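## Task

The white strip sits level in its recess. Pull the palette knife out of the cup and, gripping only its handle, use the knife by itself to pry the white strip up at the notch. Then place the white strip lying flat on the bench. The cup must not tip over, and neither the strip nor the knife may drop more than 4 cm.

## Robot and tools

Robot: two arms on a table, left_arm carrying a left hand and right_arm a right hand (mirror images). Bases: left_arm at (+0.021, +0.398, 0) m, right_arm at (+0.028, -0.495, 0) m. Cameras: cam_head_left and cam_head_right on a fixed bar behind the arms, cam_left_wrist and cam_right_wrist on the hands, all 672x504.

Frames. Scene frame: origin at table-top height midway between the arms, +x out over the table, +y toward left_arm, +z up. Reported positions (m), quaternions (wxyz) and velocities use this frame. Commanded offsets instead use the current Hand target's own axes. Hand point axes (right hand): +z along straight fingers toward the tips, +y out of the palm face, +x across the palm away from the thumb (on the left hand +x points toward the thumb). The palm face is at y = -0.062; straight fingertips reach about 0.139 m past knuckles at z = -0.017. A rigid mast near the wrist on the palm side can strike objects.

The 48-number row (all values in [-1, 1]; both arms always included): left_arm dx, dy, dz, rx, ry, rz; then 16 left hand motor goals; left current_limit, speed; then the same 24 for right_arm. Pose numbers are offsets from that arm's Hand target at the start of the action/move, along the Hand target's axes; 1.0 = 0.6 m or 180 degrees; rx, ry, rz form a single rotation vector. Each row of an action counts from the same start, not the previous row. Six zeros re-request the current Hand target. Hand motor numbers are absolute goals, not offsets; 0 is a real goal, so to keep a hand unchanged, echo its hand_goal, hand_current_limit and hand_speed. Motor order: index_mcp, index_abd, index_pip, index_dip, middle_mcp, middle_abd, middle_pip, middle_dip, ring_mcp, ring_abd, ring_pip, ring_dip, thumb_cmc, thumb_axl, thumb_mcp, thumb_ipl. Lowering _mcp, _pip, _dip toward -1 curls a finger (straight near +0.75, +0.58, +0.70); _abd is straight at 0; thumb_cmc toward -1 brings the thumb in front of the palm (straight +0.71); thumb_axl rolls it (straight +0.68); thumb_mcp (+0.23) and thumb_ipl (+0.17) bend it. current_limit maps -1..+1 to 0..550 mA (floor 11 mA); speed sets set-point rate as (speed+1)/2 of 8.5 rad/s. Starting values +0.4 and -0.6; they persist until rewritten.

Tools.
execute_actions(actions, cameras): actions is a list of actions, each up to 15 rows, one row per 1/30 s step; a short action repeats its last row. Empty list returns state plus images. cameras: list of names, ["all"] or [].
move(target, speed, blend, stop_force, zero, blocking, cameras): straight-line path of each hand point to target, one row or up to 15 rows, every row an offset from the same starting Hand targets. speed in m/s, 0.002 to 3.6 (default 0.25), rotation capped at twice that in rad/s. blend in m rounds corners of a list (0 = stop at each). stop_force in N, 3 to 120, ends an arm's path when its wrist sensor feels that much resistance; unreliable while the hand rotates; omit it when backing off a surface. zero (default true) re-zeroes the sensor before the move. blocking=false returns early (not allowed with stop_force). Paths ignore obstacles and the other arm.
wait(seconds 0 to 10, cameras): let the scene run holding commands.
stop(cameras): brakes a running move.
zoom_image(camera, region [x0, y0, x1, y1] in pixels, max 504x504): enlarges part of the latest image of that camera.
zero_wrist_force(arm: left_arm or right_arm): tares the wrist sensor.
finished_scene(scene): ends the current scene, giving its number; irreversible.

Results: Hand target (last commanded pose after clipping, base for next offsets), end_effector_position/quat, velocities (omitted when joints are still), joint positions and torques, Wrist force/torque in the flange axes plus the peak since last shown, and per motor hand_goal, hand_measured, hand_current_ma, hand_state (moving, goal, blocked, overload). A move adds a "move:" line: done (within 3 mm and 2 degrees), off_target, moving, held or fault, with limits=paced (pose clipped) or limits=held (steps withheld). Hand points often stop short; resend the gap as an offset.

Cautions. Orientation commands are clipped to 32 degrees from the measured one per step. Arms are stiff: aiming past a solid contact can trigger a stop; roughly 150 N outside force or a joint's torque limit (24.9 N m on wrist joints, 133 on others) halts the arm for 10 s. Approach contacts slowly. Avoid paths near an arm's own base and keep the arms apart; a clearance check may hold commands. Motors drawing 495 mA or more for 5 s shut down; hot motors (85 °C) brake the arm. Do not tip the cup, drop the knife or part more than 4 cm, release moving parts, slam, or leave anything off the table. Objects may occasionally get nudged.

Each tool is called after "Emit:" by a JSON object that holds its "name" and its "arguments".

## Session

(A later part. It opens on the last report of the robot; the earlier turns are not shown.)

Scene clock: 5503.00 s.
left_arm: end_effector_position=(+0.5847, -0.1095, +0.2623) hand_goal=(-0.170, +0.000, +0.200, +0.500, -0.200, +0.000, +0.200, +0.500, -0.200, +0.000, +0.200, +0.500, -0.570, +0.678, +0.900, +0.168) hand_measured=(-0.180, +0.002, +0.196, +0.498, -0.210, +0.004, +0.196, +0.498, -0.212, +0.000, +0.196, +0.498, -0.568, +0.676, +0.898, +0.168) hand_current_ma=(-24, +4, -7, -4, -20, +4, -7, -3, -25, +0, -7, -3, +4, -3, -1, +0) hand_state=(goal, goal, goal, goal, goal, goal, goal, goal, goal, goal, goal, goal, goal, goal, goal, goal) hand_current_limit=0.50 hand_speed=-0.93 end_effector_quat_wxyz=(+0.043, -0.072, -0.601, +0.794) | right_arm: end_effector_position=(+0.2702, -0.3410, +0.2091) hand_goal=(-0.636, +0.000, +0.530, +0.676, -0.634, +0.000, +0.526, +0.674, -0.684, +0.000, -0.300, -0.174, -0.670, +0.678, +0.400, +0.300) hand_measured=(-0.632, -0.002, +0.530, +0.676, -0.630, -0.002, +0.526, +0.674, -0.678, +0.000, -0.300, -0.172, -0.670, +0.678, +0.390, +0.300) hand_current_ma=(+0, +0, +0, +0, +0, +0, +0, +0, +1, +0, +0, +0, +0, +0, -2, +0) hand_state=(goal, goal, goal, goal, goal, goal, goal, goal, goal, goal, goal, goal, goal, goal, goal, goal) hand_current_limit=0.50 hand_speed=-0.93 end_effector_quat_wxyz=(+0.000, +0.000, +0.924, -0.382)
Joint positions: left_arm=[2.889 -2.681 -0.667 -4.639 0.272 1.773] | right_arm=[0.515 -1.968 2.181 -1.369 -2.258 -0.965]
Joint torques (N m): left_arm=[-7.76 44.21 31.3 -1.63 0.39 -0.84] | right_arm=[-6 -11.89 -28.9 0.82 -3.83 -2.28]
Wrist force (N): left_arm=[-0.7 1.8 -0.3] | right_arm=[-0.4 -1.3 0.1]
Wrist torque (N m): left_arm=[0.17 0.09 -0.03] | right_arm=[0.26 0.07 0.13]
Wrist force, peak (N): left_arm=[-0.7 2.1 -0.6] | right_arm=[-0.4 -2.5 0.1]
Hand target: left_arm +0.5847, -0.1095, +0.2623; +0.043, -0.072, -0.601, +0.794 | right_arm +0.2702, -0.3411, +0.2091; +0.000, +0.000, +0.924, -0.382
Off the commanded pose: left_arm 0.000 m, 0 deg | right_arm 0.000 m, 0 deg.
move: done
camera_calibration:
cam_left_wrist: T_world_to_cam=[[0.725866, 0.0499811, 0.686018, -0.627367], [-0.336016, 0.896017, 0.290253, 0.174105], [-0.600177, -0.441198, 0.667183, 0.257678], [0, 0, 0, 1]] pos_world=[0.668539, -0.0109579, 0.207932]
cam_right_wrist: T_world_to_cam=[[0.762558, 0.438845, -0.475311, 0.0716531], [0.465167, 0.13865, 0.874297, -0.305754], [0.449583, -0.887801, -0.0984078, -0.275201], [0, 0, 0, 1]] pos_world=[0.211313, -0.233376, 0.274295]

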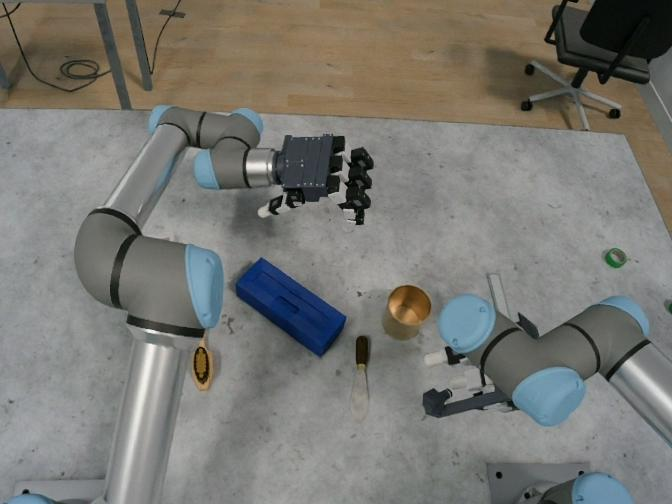

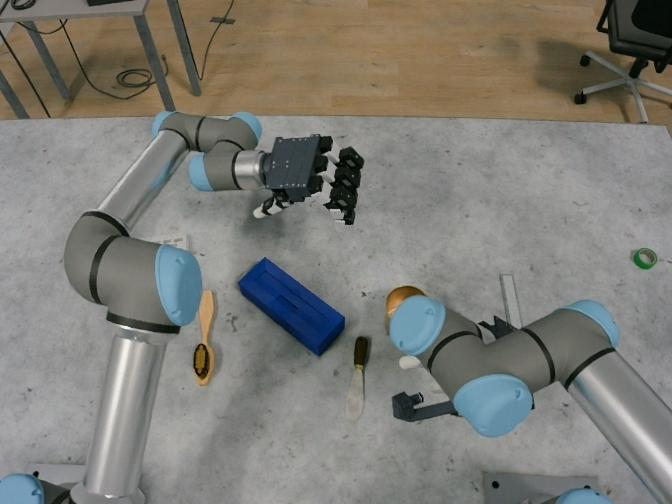

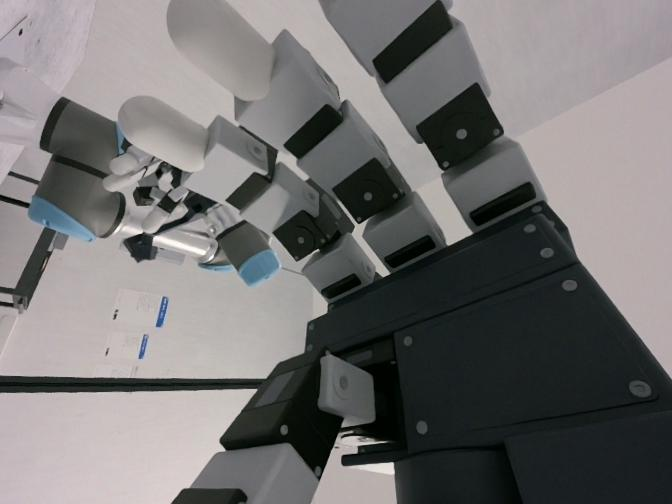

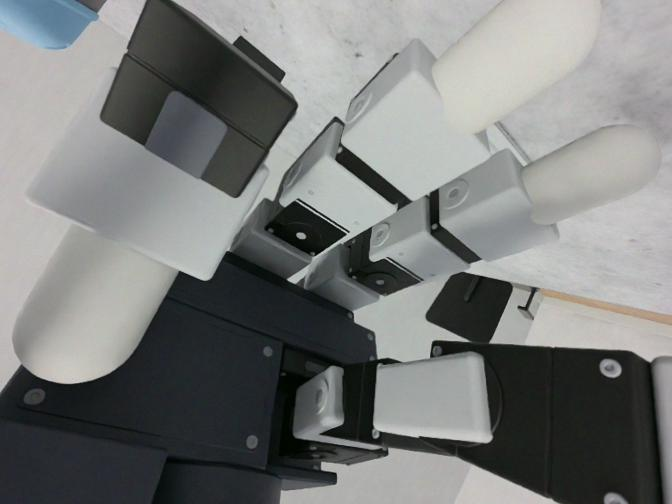

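Emit:
{"name": "zoom_image", "arguments": {"camera": "cam_head_right", "region": [330, 250, 560, 430]}}

Emit:
{"name": "zoom_image", "arguments": {"camera": "cam_head_left", "region": [330, 250, 560, 430]}}

Scaled by 2.191 from the camera's 672x504 image, which has a finer 960x720 frame.

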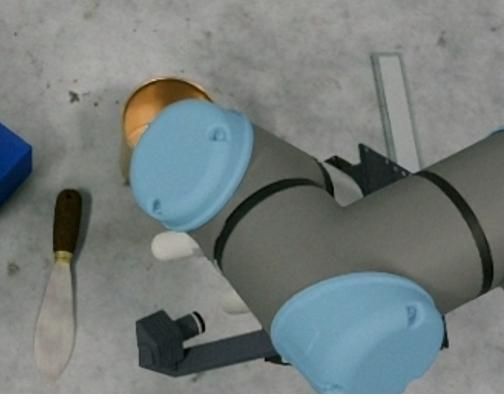

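Scaled by 2.191 from the camera's 672x504 image, which has a finer 960x720 frame.

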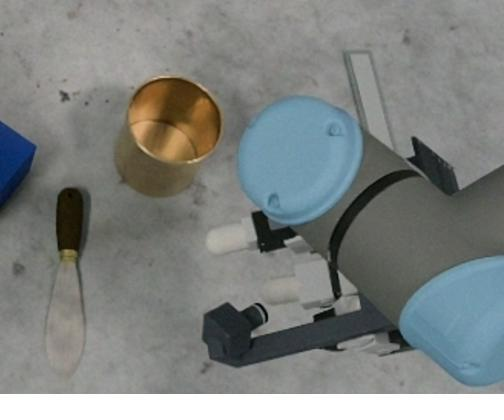

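Emit:
{"name": "finished_scene", "arguments": {"scene": 2}}

The scene is finished: the task was done.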